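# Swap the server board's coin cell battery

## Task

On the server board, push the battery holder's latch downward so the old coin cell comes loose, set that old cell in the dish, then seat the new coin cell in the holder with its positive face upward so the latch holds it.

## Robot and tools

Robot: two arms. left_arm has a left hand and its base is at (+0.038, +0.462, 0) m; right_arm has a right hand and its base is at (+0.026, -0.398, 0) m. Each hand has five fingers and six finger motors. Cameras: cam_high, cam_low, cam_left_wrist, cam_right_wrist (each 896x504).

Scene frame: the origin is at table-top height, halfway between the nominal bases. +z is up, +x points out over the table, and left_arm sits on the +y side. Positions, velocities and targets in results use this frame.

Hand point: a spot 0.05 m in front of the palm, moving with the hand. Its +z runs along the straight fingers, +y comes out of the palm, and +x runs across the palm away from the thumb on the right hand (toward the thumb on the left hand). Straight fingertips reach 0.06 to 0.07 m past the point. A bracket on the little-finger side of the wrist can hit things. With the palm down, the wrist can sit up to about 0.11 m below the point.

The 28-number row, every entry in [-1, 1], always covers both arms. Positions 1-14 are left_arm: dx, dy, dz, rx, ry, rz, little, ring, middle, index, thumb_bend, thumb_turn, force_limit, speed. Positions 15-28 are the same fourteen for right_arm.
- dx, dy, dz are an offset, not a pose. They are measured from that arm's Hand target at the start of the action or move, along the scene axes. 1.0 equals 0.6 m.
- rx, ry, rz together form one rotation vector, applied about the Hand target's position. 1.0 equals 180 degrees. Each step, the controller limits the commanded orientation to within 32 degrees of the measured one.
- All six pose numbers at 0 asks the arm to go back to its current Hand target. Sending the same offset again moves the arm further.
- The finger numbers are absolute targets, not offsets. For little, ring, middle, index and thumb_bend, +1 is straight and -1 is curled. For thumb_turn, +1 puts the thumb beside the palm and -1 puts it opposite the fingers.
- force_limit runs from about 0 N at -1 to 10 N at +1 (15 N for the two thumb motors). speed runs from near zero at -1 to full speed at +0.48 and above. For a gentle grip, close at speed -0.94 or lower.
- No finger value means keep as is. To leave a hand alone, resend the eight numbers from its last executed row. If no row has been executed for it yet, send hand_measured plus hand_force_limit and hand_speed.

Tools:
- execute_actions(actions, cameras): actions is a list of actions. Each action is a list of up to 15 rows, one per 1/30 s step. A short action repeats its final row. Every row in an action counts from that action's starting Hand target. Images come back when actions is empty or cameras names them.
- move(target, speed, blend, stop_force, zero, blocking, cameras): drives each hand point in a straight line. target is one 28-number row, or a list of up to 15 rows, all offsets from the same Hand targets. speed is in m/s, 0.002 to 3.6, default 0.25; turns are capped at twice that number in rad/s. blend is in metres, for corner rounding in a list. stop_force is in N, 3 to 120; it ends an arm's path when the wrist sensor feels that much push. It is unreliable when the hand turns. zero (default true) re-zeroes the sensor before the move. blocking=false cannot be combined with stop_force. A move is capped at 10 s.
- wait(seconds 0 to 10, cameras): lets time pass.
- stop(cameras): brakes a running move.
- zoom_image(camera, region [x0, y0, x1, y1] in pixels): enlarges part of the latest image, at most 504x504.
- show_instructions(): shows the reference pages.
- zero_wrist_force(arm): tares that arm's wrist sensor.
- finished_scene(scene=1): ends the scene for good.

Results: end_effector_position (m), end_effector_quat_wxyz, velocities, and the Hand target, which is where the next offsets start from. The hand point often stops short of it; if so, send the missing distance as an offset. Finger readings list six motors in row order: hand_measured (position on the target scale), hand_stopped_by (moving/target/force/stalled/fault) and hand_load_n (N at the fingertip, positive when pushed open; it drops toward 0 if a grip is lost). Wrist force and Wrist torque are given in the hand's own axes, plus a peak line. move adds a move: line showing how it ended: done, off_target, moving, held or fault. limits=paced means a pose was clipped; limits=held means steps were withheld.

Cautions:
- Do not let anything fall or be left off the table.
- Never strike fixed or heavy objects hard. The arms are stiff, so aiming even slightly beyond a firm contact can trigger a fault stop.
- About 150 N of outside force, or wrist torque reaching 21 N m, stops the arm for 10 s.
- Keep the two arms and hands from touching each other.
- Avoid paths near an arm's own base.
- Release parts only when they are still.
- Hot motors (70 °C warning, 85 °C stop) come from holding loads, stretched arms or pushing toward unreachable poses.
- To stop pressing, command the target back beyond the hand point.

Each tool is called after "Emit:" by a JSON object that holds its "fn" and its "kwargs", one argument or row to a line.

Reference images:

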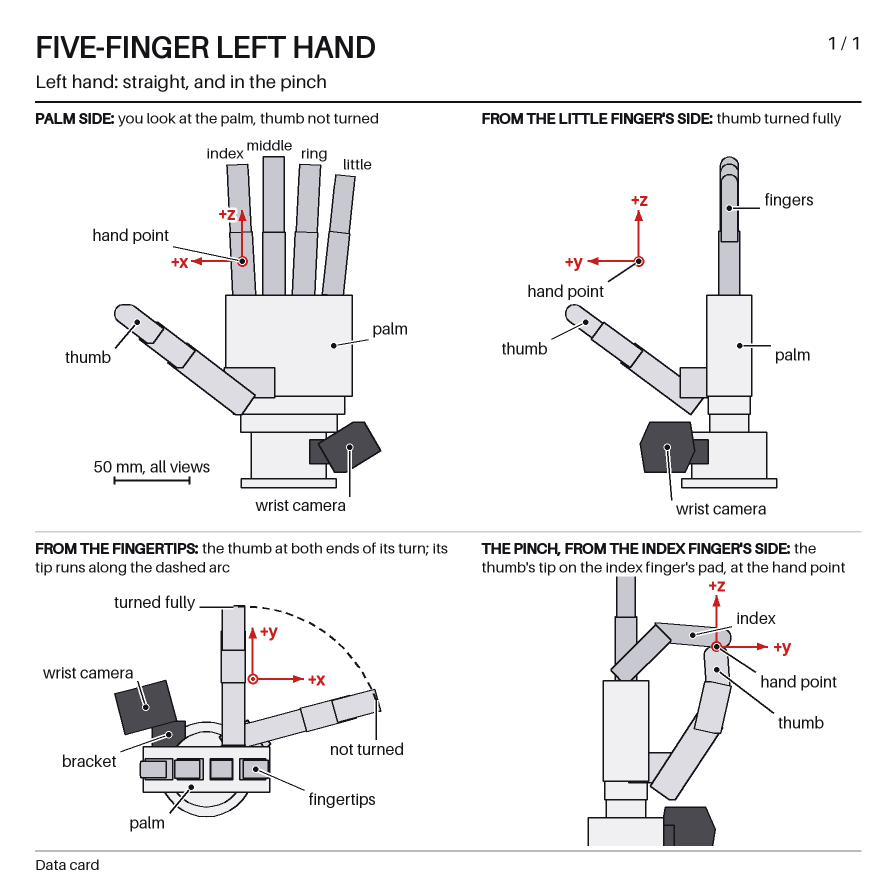

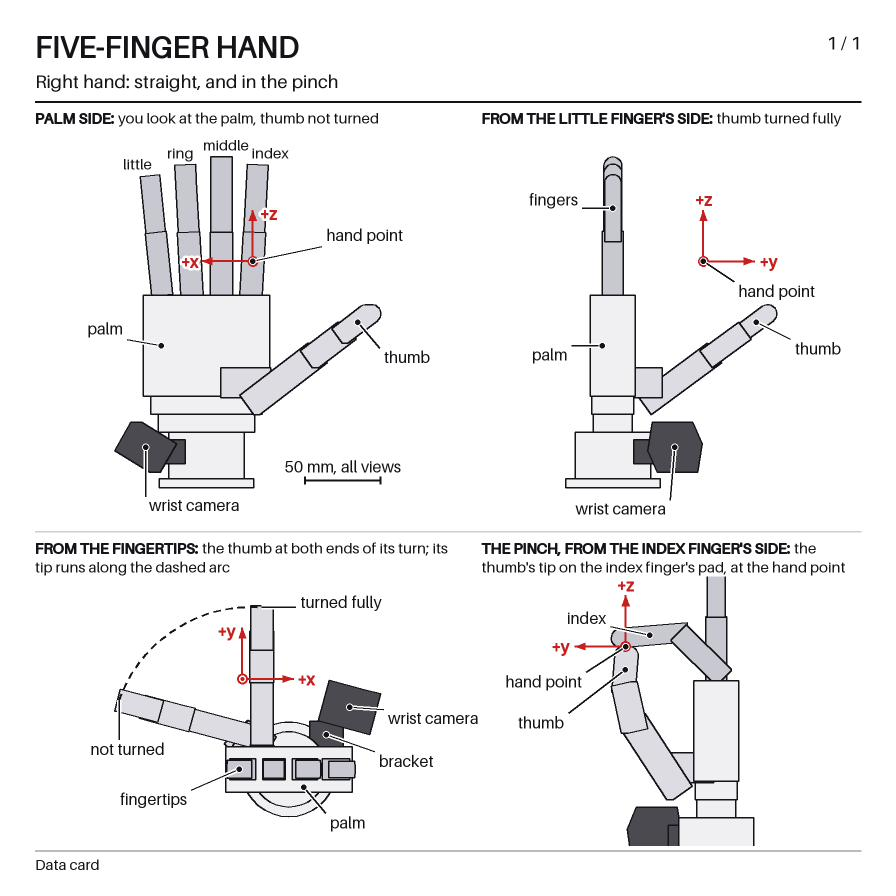

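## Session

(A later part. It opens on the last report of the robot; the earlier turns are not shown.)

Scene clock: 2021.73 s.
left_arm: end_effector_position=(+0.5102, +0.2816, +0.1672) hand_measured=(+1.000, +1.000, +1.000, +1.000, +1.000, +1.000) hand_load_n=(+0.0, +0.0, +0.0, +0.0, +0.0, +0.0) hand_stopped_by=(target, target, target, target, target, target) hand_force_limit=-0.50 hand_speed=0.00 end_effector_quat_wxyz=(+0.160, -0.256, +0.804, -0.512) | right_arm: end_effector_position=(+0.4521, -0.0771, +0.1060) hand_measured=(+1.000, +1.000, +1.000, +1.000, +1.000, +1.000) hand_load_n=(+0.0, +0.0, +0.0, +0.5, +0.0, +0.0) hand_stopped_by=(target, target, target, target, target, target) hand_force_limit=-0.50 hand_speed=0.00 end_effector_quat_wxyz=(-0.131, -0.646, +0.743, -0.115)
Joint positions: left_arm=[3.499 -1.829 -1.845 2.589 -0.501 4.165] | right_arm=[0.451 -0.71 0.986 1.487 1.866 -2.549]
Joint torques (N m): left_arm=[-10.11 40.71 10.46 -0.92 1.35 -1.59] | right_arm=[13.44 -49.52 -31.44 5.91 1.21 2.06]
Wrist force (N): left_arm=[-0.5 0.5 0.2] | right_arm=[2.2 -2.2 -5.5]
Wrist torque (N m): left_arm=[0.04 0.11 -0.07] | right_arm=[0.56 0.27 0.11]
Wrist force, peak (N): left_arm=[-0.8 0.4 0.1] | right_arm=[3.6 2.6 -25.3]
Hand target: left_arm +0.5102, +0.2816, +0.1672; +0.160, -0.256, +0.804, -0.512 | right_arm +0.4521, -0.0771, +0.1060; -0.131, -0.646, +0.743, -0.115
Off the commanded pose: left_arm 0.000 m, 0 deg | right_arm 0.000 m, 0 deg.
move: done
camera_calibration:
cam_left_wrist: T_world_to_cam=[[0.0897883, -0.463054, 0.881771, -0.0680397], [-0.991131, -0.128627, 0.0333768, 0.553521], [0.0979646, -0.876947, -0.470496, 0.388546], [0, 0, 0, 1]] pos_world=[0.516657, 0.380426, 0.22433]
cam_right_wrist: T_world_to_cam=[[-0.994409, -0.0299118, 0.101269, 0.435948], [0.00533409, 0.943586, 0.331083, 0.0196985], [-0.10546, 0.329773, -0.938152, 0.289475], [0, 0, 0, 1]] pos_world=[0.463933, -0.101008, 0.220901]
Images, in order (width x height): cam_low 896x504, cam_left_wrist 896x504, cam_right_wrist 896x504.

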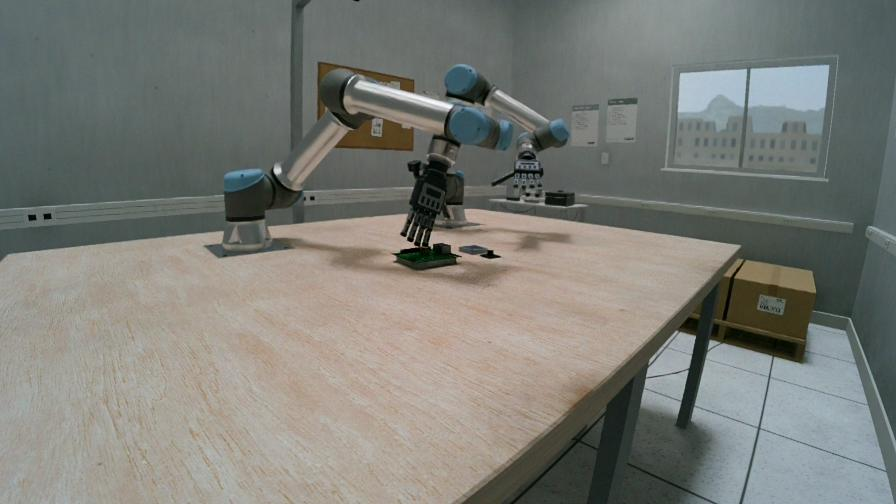

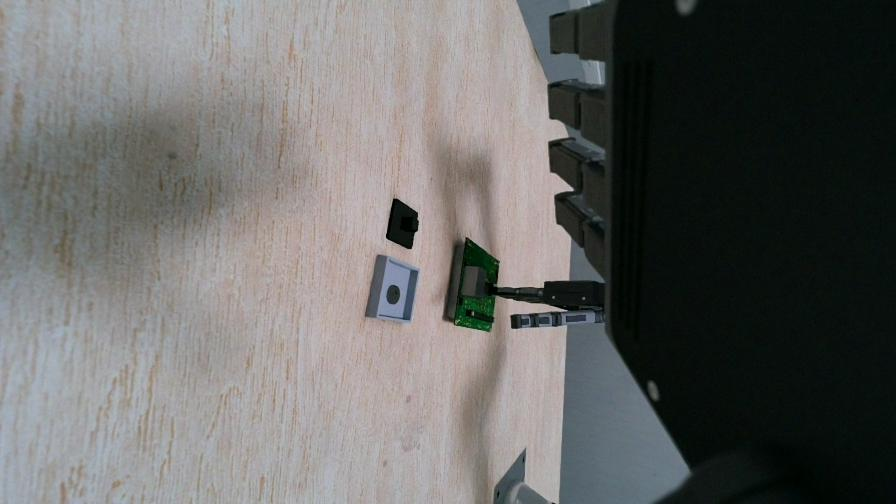

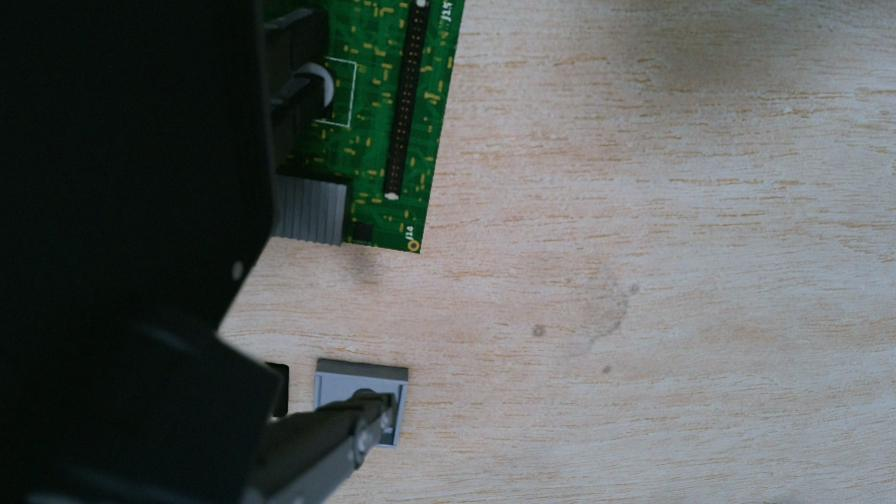

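Emit:
{"fn": "move", "kwargs": {
  "target": [
    [0,0,0,0,0,0,1,1,1,1,1,1,-0.5,0,0,0,0.01,0,0,0,1,1,1,1,1,1,-0.5,0],
    [0,0,0,0,0,0,1,1,1,1,1,1,-0.5,0,0.01,-0.06,0.07,0.1109,-0.0124,0.0444,1,1,1,1,1,1,-0.5,0]
  ],
  "speed": [0.03,0.1],
  "blend": [0.003,0],
  "cameras": ["cam_left_wrist","cam_low","cam_high","cam_right_wrist"]
}}

Emit:
{"fn": "zoom_image", "kwargs": {
  "camera": "cam_low",
  "region": [410, 235, 440, 260]
}}

Emit:
{"fn": "zoom_image", "kwargs": {
  "camera": "cam_right_wrist",
  "region": [290, 30, 390, 130]
}}

Emit:
{"fn": "zoom_image", "kwargs": {
  "camera": "cam_left_wrist",
  "region": [480, 270, 520, 310]
}}

Emit:
{"fn": "zoom_image", "kwargs": {
  "camera": "cam_high",
  "region": [410, 210, 460, 250]
}}

Scene clock: 2036.27 s.
left_arm: end_effector_position=(+0.5102, +0.2816, +0.1672) hand_measured=(+1.000, +1.000, +1.000, +1.000, +1.000, +1.000) hand_load_n=(-0.5, +0.0, +0.0, +0.0, +0.0, -0.5) hand_stopped_by=(target, target, target, target, target, target) hand_force_limit=-0.50 hand_speed=0.00 end_effector_quat_wxyz=(+0.160, -0.256, +0.804, -0.512) | right_arm: end_effector_position=(+0.4581, -0.1131, +0.1480) hand_measured=(+1.000, +1.000, +1.000, +1.000, +1.000, +1.000) hand_load_n=(+0.0, +0.0, +0.0, +0.0, +0.0, +0.0) hand_stopped_by=(target, target, target, target, target, target) hand_force_limit=-0.50 hand_speed=0.00 end_effector_quat_wxyz=(-0.005, +0.707, -0.707, +0.006)
Joint positions: left_arm=[3.499 -1.829 -1.845 2.589 -0.501 4.165] | right_arm=[0.262 -0.926 1.188 1.294 1.575 -2.905]
Joint torques (N m): left_arm=[-8.51 39.91 8.37 -1.15 1.19 -1.43] | right_arm=[-12.49 -63.82 -7.59 0.93 -1.84 -2.51]
Wrist force (N): left_arm=[-0.6 0.2 0.0] | right_arm=[-1.6 0.2 -0.3]
Wrist torque (N m): left_arm=[0.02 0.12 -0.07] | right_arm=[0.10 0.13 0.00]
Wrist force, peak (N): left_arm=[-0.7 0.5 0.2] | right_arm=[2.3 -2.4 -6.8]
Hand target: left_arm +0.5102, +0.2816, +0.1672; +0.160, -0.256, +0.804, -0.512 | right_arm +0.4581, -0.1131, +0.1480; -0.005, +0.707, -0.707, +0.006
Off the commanded pose: left_arm 0.000 m, 0 deg | right_arm 0.000 m, 0 deg.
move: done
camera_calibration:
cam_left_wrist: T_world_to_cam=[[0.0897883, -0.463054, 0.881771, -0.0680397], [-0.991131, -0.128627, 0.0333768, 0.553521], [0.0979646, -0.876947, -0.470496, 0.388546], [0, 0, 0, 1]] pos_world=[0.516657, 0.380426, 0.22433]
cam_right_wrist: T_world_to_cam=[[-0.981252, -0.191303, 0.0234022, 0.42373], [-0.134183, 0.765279, 0.629557, 0.039236], [-0.138345, 0.614614, -0.776601, 0.364761], [0, 0, 0, 1]] pos_world=[0.471514, -0.173153, 0.248657]

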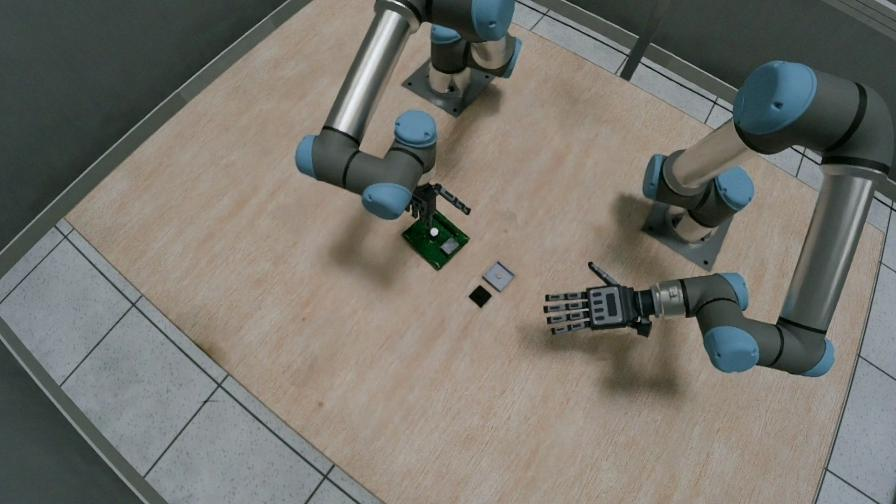

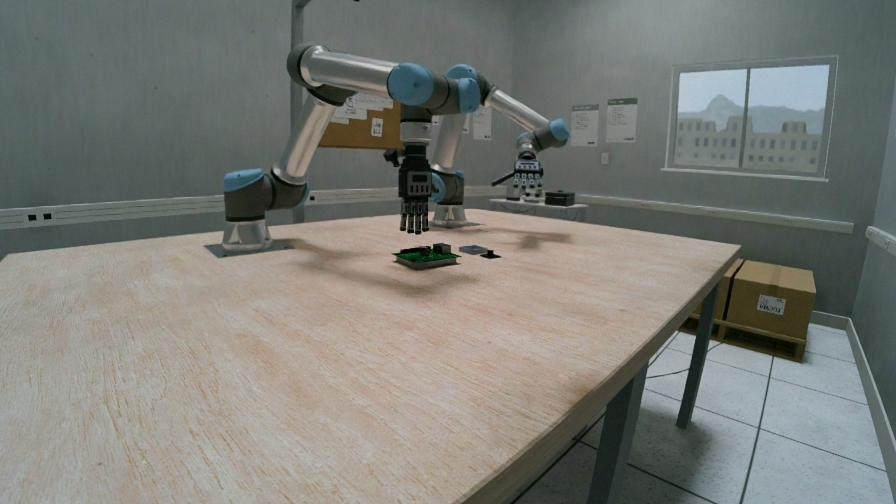

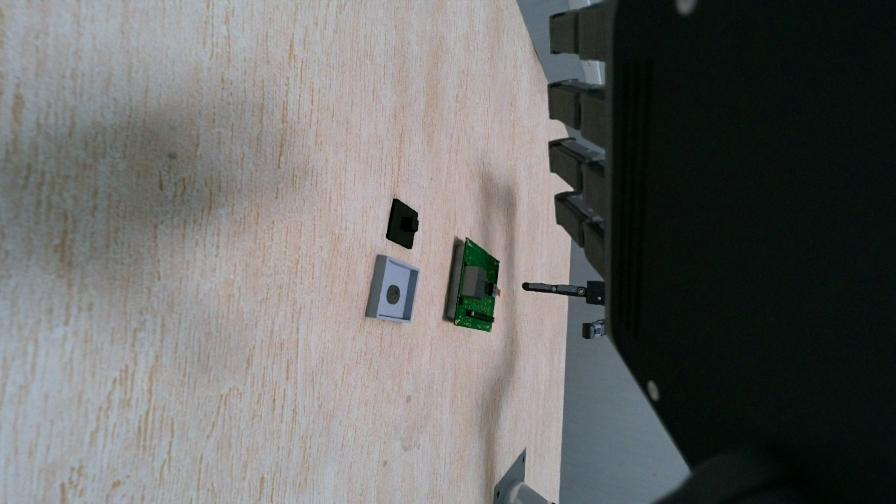

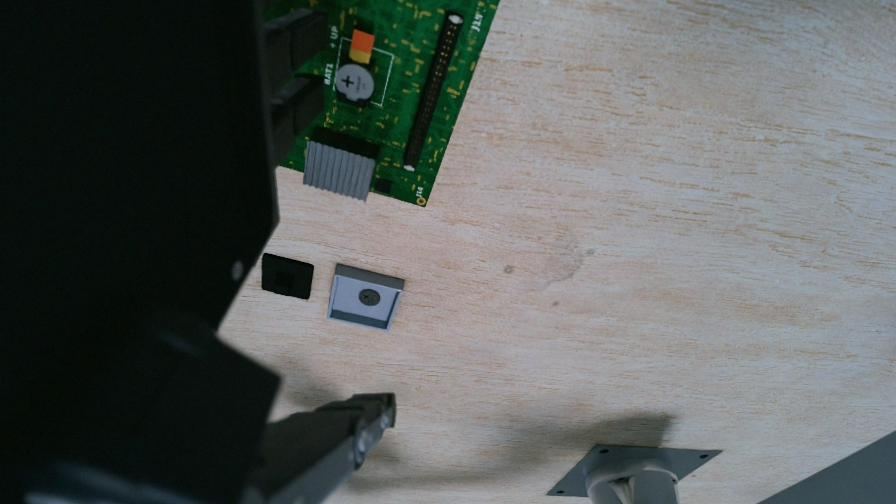

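Scaled by 16.800 from the camera's 896x504 image, which has a finer 1280x720 frame.

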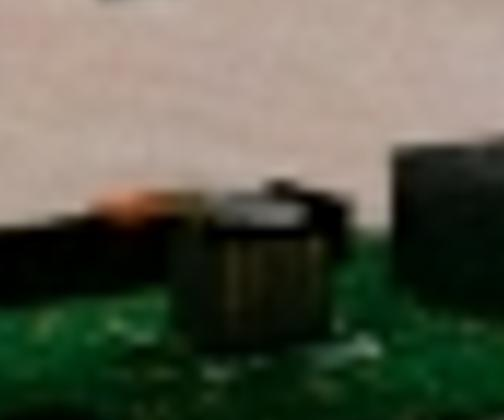

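Scaled by 5.040 from the camera's 896x504 image, which has a finer 1280x720 frame.

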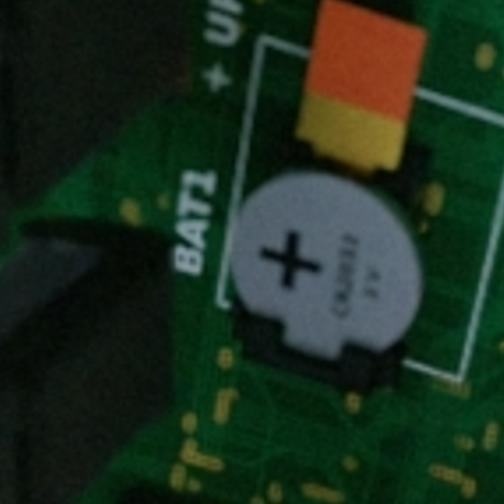

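Scaled by 12.600 from the camera's 896x504 image, which has a finer 1280x720 frame.

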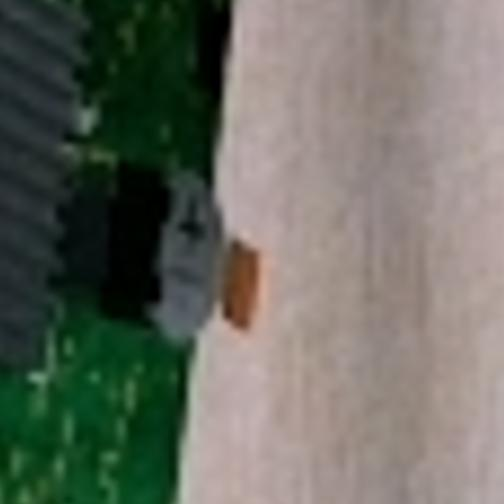

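Scaled by 10.080 from the camera's 896x504 image, which has a finer 1280x720 frame.

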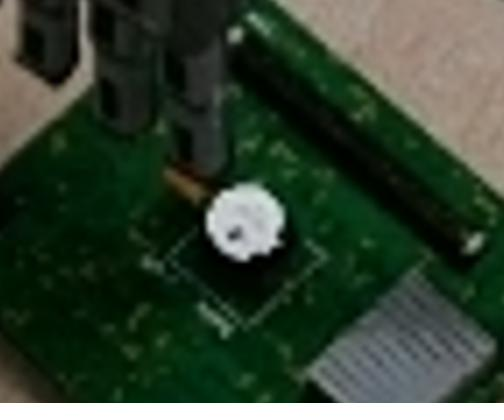

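Emit:
{"fn": "move", "kwargs": {
  "target": [0,0,0,0,0,0,1,1,1,1,1,1,-0.5,0,-0.0135,0.0018,-0.0467,0,0,0,1,1,-0.4,1,1,1,-0.5,0],
  "speed": 0.06,
  "cameras": []
}}

Emit:
{"fn": "move", "kwargs": {
  "target": [0,0,0,0,0,0,1,1,1,1,1,1,-0.5,0,0,0,-0.025,0,0,0,1,1,-0.4,1,1,1,-0.5,0],
  "speed": 0.008,
  "stop_force": 12,
  "cameras": ["cam_left_wrist","cam_low","cam_high"]
}}

Emit:
{"fn": "zoom_image", "kwargs": {
  "camera": "cam_low",
  "region": [410, 235, 440, 260]
}}

Emit:
{"fn": "zoom_image", "kwargs": {
  "camera": "cam_high",
  "region": [410, 210, 460, 250]
}}

Scene clock: 2066.20 s.
left_arm: end_effector_position=(+0.5102, +0.2816, +0.1672) hand_measured=(+1.000, +1.000, +1.000, +1.000, +1.000, +1.000) hand_load_n=(+0.0, +0.0, +0.0, +0.0, +0.0, +0.0) hand_stopped_by=(target, target, target, target, target, target) hand_force_limit=-0.50 hand_speed=0.00 end_effector_quat_wxyz=(+0.160, -0.256, +0.804, -0.512) | right_arm: end_effector_position=(+0.4500, -0.1120, +0.1200) hand_measured=(+1.000, +1.000, -0.400, +1.000, +1.000, +1.000) hand_load_n=(+0.0, +0.0, +0.0, +0.0, +0.0, +0.0) hand_stopped_by=(target, target, target, target, target, target) hand_force_limit=-0.50 hand_speed=0.00 end_effector_quat_wxyz=(-0.005, +0.707, -0.707, +0.006)
Joint positions: left_arm=[3.499 -1.829 -1.845 2.589 -0.501 4.165] | right_arm=[0.268 -0.922 1.256 1.222 1.575 -2.899]
Joint torques (N m): left_arm=[-9.16 39.44 9.03 -1.13 1.54 -1.47] | right_arm=[12.61 -44.03 -8.81 1.41 0.97 1.97]
Wrist force (N): left_arm=[-0.7 0.4 0.1] | right_arm=[-2.0 0.1 -0.2]
Wrist torque (N m): left_arm=[0.03 0.14 -0.08] | right_arm=[0.09 0.19 -0.03]
Wrist force, peak (N): left_arm=[-0.8 0.4 0.1] | right_arm=[-2.0 0.5 -0.1]
Hand target: left_arm +0.5102, +0.2816, +0.1672; +0.160, -0.256, +0.804, -0.512 | right_arm +0.4500, -0.1120, +0.1200; -0.005, +0.707, -0.707, +0.006
Off the commanded pose: left_arm 0.000 m, 0 deg | right_arm 0.000 m, 0 deg.
move: done
No camera images: "cameras" was empty.

Scene clock: 2069.10 s.
left_arm: end_effector_position=(+0.5102, +0.2816, +0.1672) hand_measured=(+1.000, +1.000, +1.000, +1.000, +1.000, +1.000) hand_load_n=(+0.0, +0.0, +0.0, +0.0, +0.0, +0.0) hand_stopped_by=(target, target, target, target, target, target) hand_force_limit=-0.50 hand_speed=0.00 end_effector_quat_wxyz=(+0.160, -0.256, +0.804, -0.512) | right_arm: end_effector_position=(+0.4500, -0.1120, +0.1062) hand_measured=(+1.000, +1.000, -0.400, +1.000, +1.000, +1.000) hand_load_n=(+0.0, +0.0, +0.0, +1.0, +0.0, +0.0) hand_stopped_by=(target, target, target, target, target, target) hand_force_limit=-0.50 hand_speed=0.00 end_effector_quat_wxyz=(-0.005, +0.707, -0.707, +0.006)
Joint positions: left_arm=[3.499 -1.829 -1.845 2.589 -0.501 4.165] | right_arm=[0.268 -0.91 1.274 1.193 1.575 -2.899]
Joint torques (N m): left_arm=[-9.79 40.44 10.4 -1.15 1.3 -1.32] | right_arm=[10.97 -56.84 -30.01 5.39 -0.06 1.83]
Wrist force (N): left_arm=[-0.7 0.2 0.0] | right_arm=[-0.6 -2.7 -13.2]
Wrist torque (N m): left_arm=[0.02 0.13 -0.07] | right_arm=[0.92 0.24 0.05]
Wrist force, peak (N): left_arm=[-0.7 0.4 0.3] | right_arm=[-0.3 -3.7 -19.6]
Hand target: left_arm +0.5102, +0.2816, +0.1672; +0.160, -0.256, +0.804, -0.512 | right_arm +0.4500, -0.1120, +0.1062; -0.005, +0.707, -0.707, +0.006 (not the last commanded pose)
Off the commanded pose: left_arm 0.000 m, 0 deg | right_arm 0.001 m, 0 deg.
move: contact (right_arm)
camera_calibration:
cam_left_wrist: T_world_to_cam=[[0.0897883, -0.463054, 0.881771, -0.0680397], [-0.991131, -0.128627, 0.0333768, 0.553521], [0.0979646, -0.876947, -0.470496, 0.388546], [0, 0, 0, 1]] pos_world=[0.516657, 0.380426, 0.22433]
Images, in order (width x height): cam_high 896x504, cam_low 896x504, cam_left_wrist 896x504.

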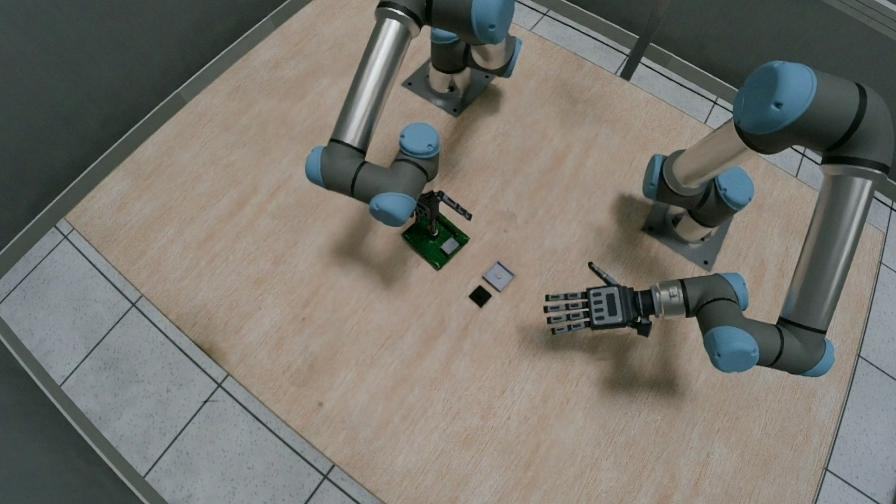

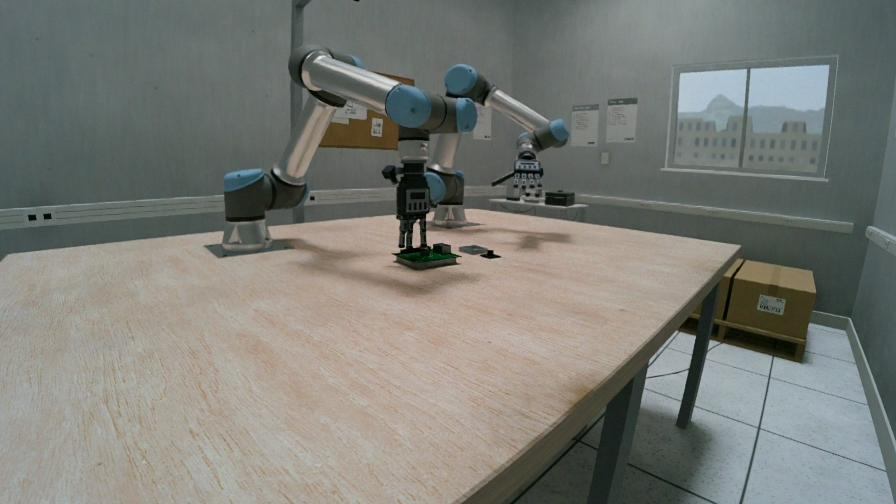

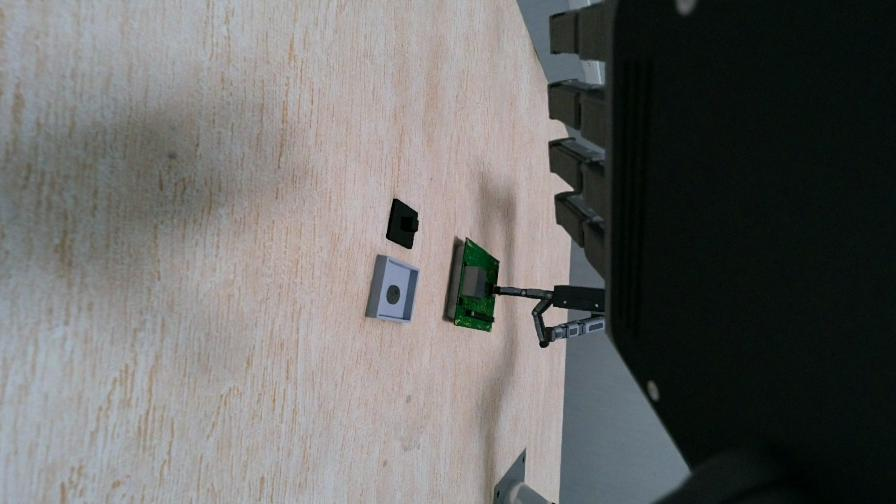

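Scaled by 16.800 from the camera's 896x504 image, which has a finer 1280x720 frame.

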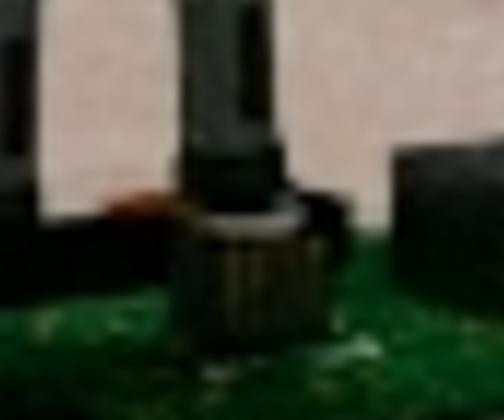

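Scaled by 10.080 from the camera's 896x504 image, which has a finer 1280x720 frame.

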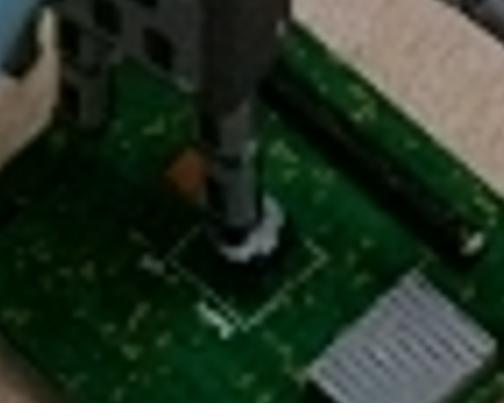

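Emit:
{"fn": "move", "kwargs": {
  "target": [
    [0,0,0,0,0,0,1,1,1,1,1,1,-0.5,0,0,0,0.01,0,0,0,1,1,-0.4,1,1,1,-0.5,0],
    [0,0,0,0,0,0,1,1,1,1,1,1,-0.5,0,0.013,-0.02,0.07,0,0,0,1,1,-0.4,1,1,1,-0.5,0]
  ],
  "speed": [0.03,0.1],
  "blend": [0.003,0],
  "cameras": []
}}

Emit:
{"fn": "move", "kwargs": {
  "target": [0,0,0,0,0,0,1,1,1,1,1,1,-0.5,0,0,0,0,0,0,0,1,1,1,1,1,1,-0.5,0],
  "cameras": ["cam_left_wrist","cam_low","cam_high","cam_right_wrist"]
}}

Emit:
{"fn": "zoom_image", "kwargs": {
  "camera": "cam_low",
  "region": [410, 235, 440, 260]
}}

Emit:
{"fn": "zoom_image", "kwargs": {
  "camera": "cam_right_wrist",
  "region": [290, 20, 390, 120]
}}

Emit:
{"fn": "zoom_image", "kwargs": {
  "camera": "cam_high",
  "region": [410, 210, 460, 250]
}}

Emit:
{"fn": "zoom_image", "kwargs": {
  "camera": "cam_left_wrist",
  "region": [480, 270, 520, 310]
}}

Scene clock: 2081.47 s.
left_arm: end_effector_position=(+0.5102, +0.2816, +0.1672) hand_measured=(+1.000, +1.000, +1.000, +1.000, +1.000, +1.000) hand_load_n=(+0.0, +0.0, +0.0, +0.0, +0.0, +0.0) hand_stopped_by=(target, target, target, target, target, target) hand_force_limit=-0.50 hand_speed=0.00 end_effector_quat_wxyz=(+0.160, -0.256, +0.804, -0.512) | right_arm: end_effector_position=(+0.4578, -0.1240, +0.1481) hand_measured=(+1.000, +1.000, -0.400, +1.000, +1.000, +1.000) hand_load_n=(+0.0, +0.0, +0.0, +0.0, +0.0, +0.0) hand_stopped_by=(target, target, target, target, target, target) hand_force_limit=-0.50 hand_speed=0.00 end_effector_quat_wxyz=(-0.005, +0.707, -0.707, +0.006)
Joint positions: left_arm=[3.499 -1.829 -1.845 2.589 -0.501 4.165] | right_arm=[0.242 -0.939 1.21 1.285 1.575 -2.925]
Joint torques (N m): left_arm=[-10.24 39.29 11.05 -1.14 1.46 -1.26] | right_arm=[-11.2 -63.77 -35.89 6.23 -1.29 -1.96]
Wrist force (N): left_arm=[-0.6 0.2 0.1] | right_arm=[-1.7 0.4 -0.3]
Wrist torque (N m): left_arm=[0.01 0.12 -0.07] | right_arm=[0.13 0.15 -0.01]
Wrist force, peak (N): left_arm=[-0.8 0.3 0.3] | right_arm=[-0.6 -2.7 -13.9]
Hand target: left_arm +0.5102, +0.2816, +0.1672; +0.160, -0.256, +0.804, -0.512 | right_arm +0.4578, -0.1240, +0.1482; -0.005, +0.707, -0.707, +0.006
Off the commanded pose: left_arm 0.000 m, 0 deg | right_arm 0.000 m, 0 deg.
move: done
No camera images: "cameras" was empty.

Scene clock: 2082.27 s.
left_arm: end_effector_position=(+0.5102, +0.2816, +0.1672) hand_measured=(+1.000, +1.000, +1.000, +1.000, +1.000, +1.000) hand_load_n=(+0.0, +0.0, +0.0, +0.0, -0.5, +0.0) hand_stopped_by=(target, target, target, target, target, target) hand_force_limit=-0.50 hand_speed=0.00 end_effector_quat_wxyz=(+0.160, -0.256, +0.804, -0.512) | right_arm: end_effector_position=(+0.4578, -0.1240, +0.1482) hand_measured=(+1.000, +1.000, +1.000, +1.000, +1.000, +1.000) hand_load_n=(+0.0, +0.0, +0.0, +0.0, +0.0, +0.0) hand_stopped_by=(target, target, target, target, target, target) hand_force_limit=-0.50 hand_speed=0.00 end_effector_quat_wxyz=(-0.005, +0.707, -0.707, +0.006)
Joint positions: left_arm=[3.499 -1.829 -1.845 2.589 -0.501 4.165] | right_arm=[0.242 -0.939 1.21 1.286 1.575 -2.925]
Joint torques (N m): left_arm=[-7.78 41.21 10.3 -1.24 1.51 -1.3] | right_arm=[-11.67 -63.14 -34.39 4.73 -1.2 -2.01]
Wrist force (N): left_arm=[-0.3 0.3 0.2] | right_arm=[-1.8 0.5 -0.3]
Wrist torque (N m): left_arm=[0.01 0.09 -0.05] | right_arm=[0.15 0.16 -0.01]
Wrist force, peak (N): left_arm=[-0.8 0.4 0.1] | right_arm=[-2.2 0.4 -0.3]
Hand target: left_arm +0.5102, +0.2816, +0.1672; +0.160, -0.256, +0.804, -0.512 | right_arm +0.4578, -0.1240, +0.1482; -0.005, +0.707, -0.707, +0.006
Off the commanded pose: left_arm 0.000 m, 0 deg | right_arm 0.000 m, 0 deg.
move: done
camera_calibration:
cam_left_wrist: T_world_to_cam=[[0.0897883, -0.463054, 0.881771, -0.0680397], [-0.991131, -0.128627, 0.0333768, 0.553521], [0.0979646, -0.876947, -0.470496, 0.388546], [0, 0, 0, 1]] pos_world=[0.516657, 0.380426, 0.22433]
cam_right_wrist: T_world_to_cam=[[-0.981239, -0.191382, 0.0233132, 0.421446], [-0.134289, 0.765211, 0.629617, 0.0474478], [-0.138337, 0.614674, -0.776555, 0.371584], [0, 0, 0, 1]] pos_world=[0.471315, -0.184053, 0.248856]

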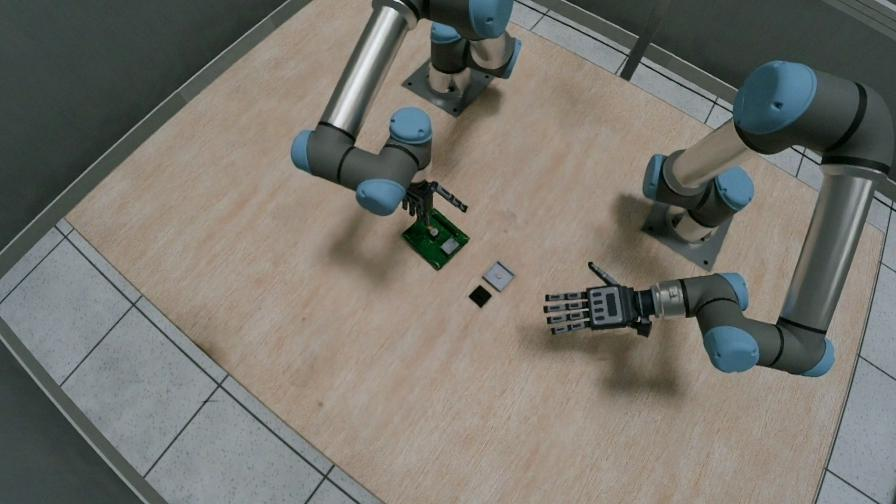

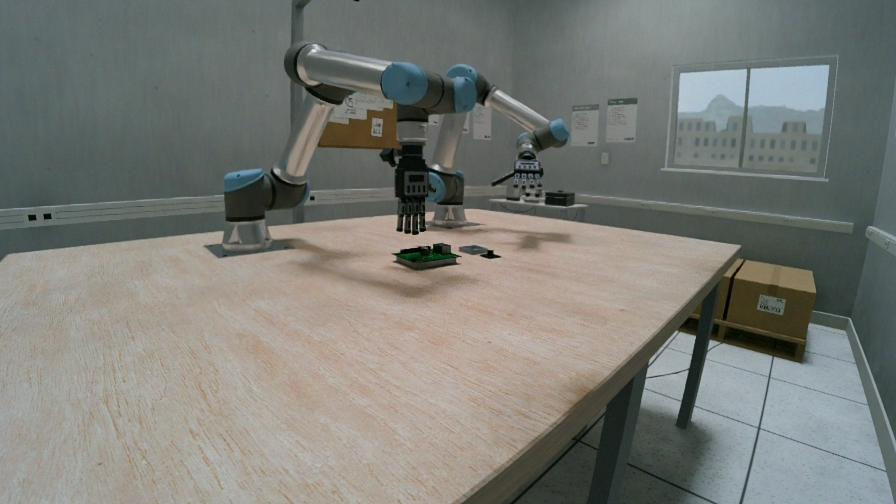

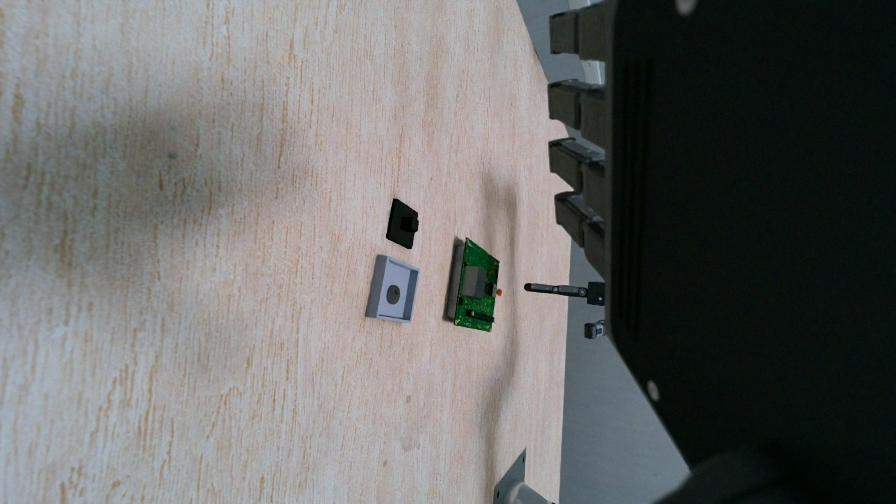

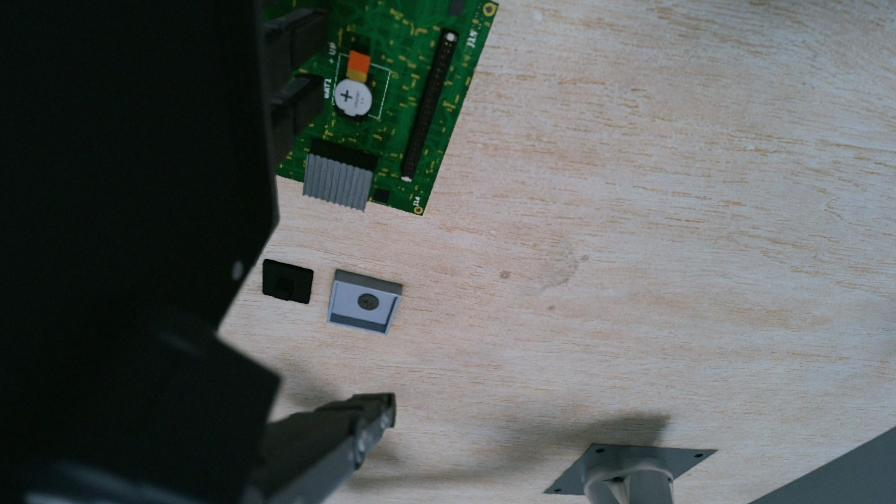

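Scaled by 16.800 from the camera's 896x504 image, which has a finer 1280x720 frame.

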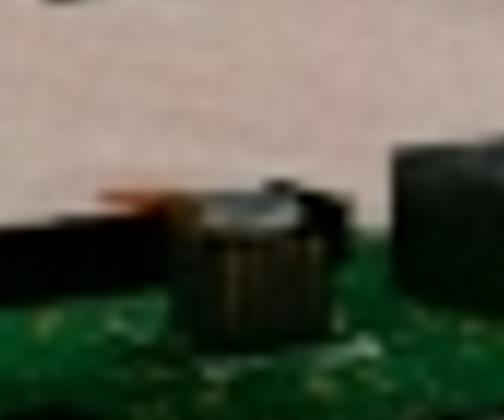

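Scaled by 5.040 from the camera's 896x504 image, which has a finer 1280x720 frame.

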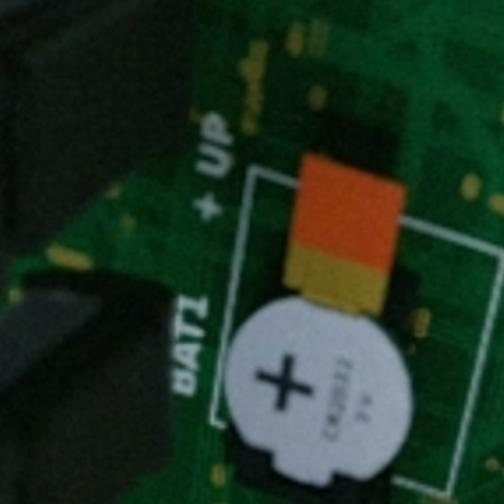

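Scaled by 10.080 from the camera's 896x504 image, which has a finer 1280x720 frame.

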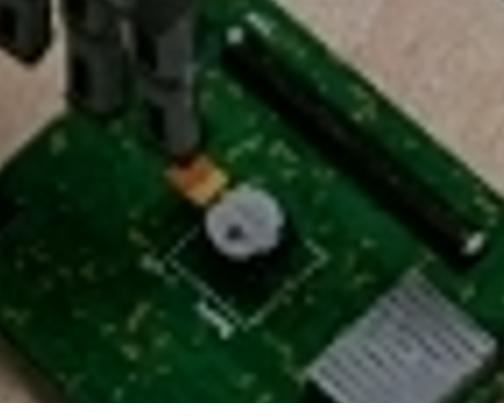

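Scaled by 12.600 from the camera's 896x504 image, which has a finer 1280x720 frame.

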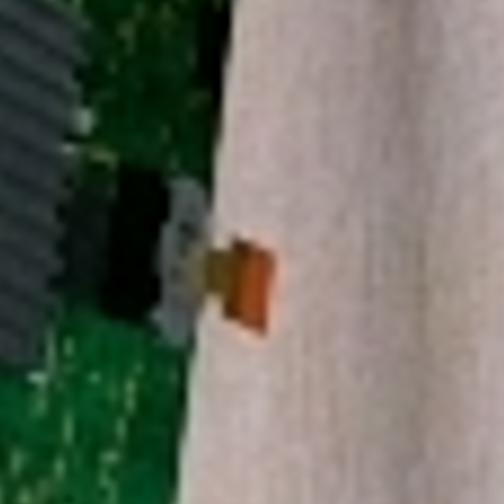

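Emit:
{"fn": "finished_scene", "kwargs": {

}}

The scene is finished: the task was done.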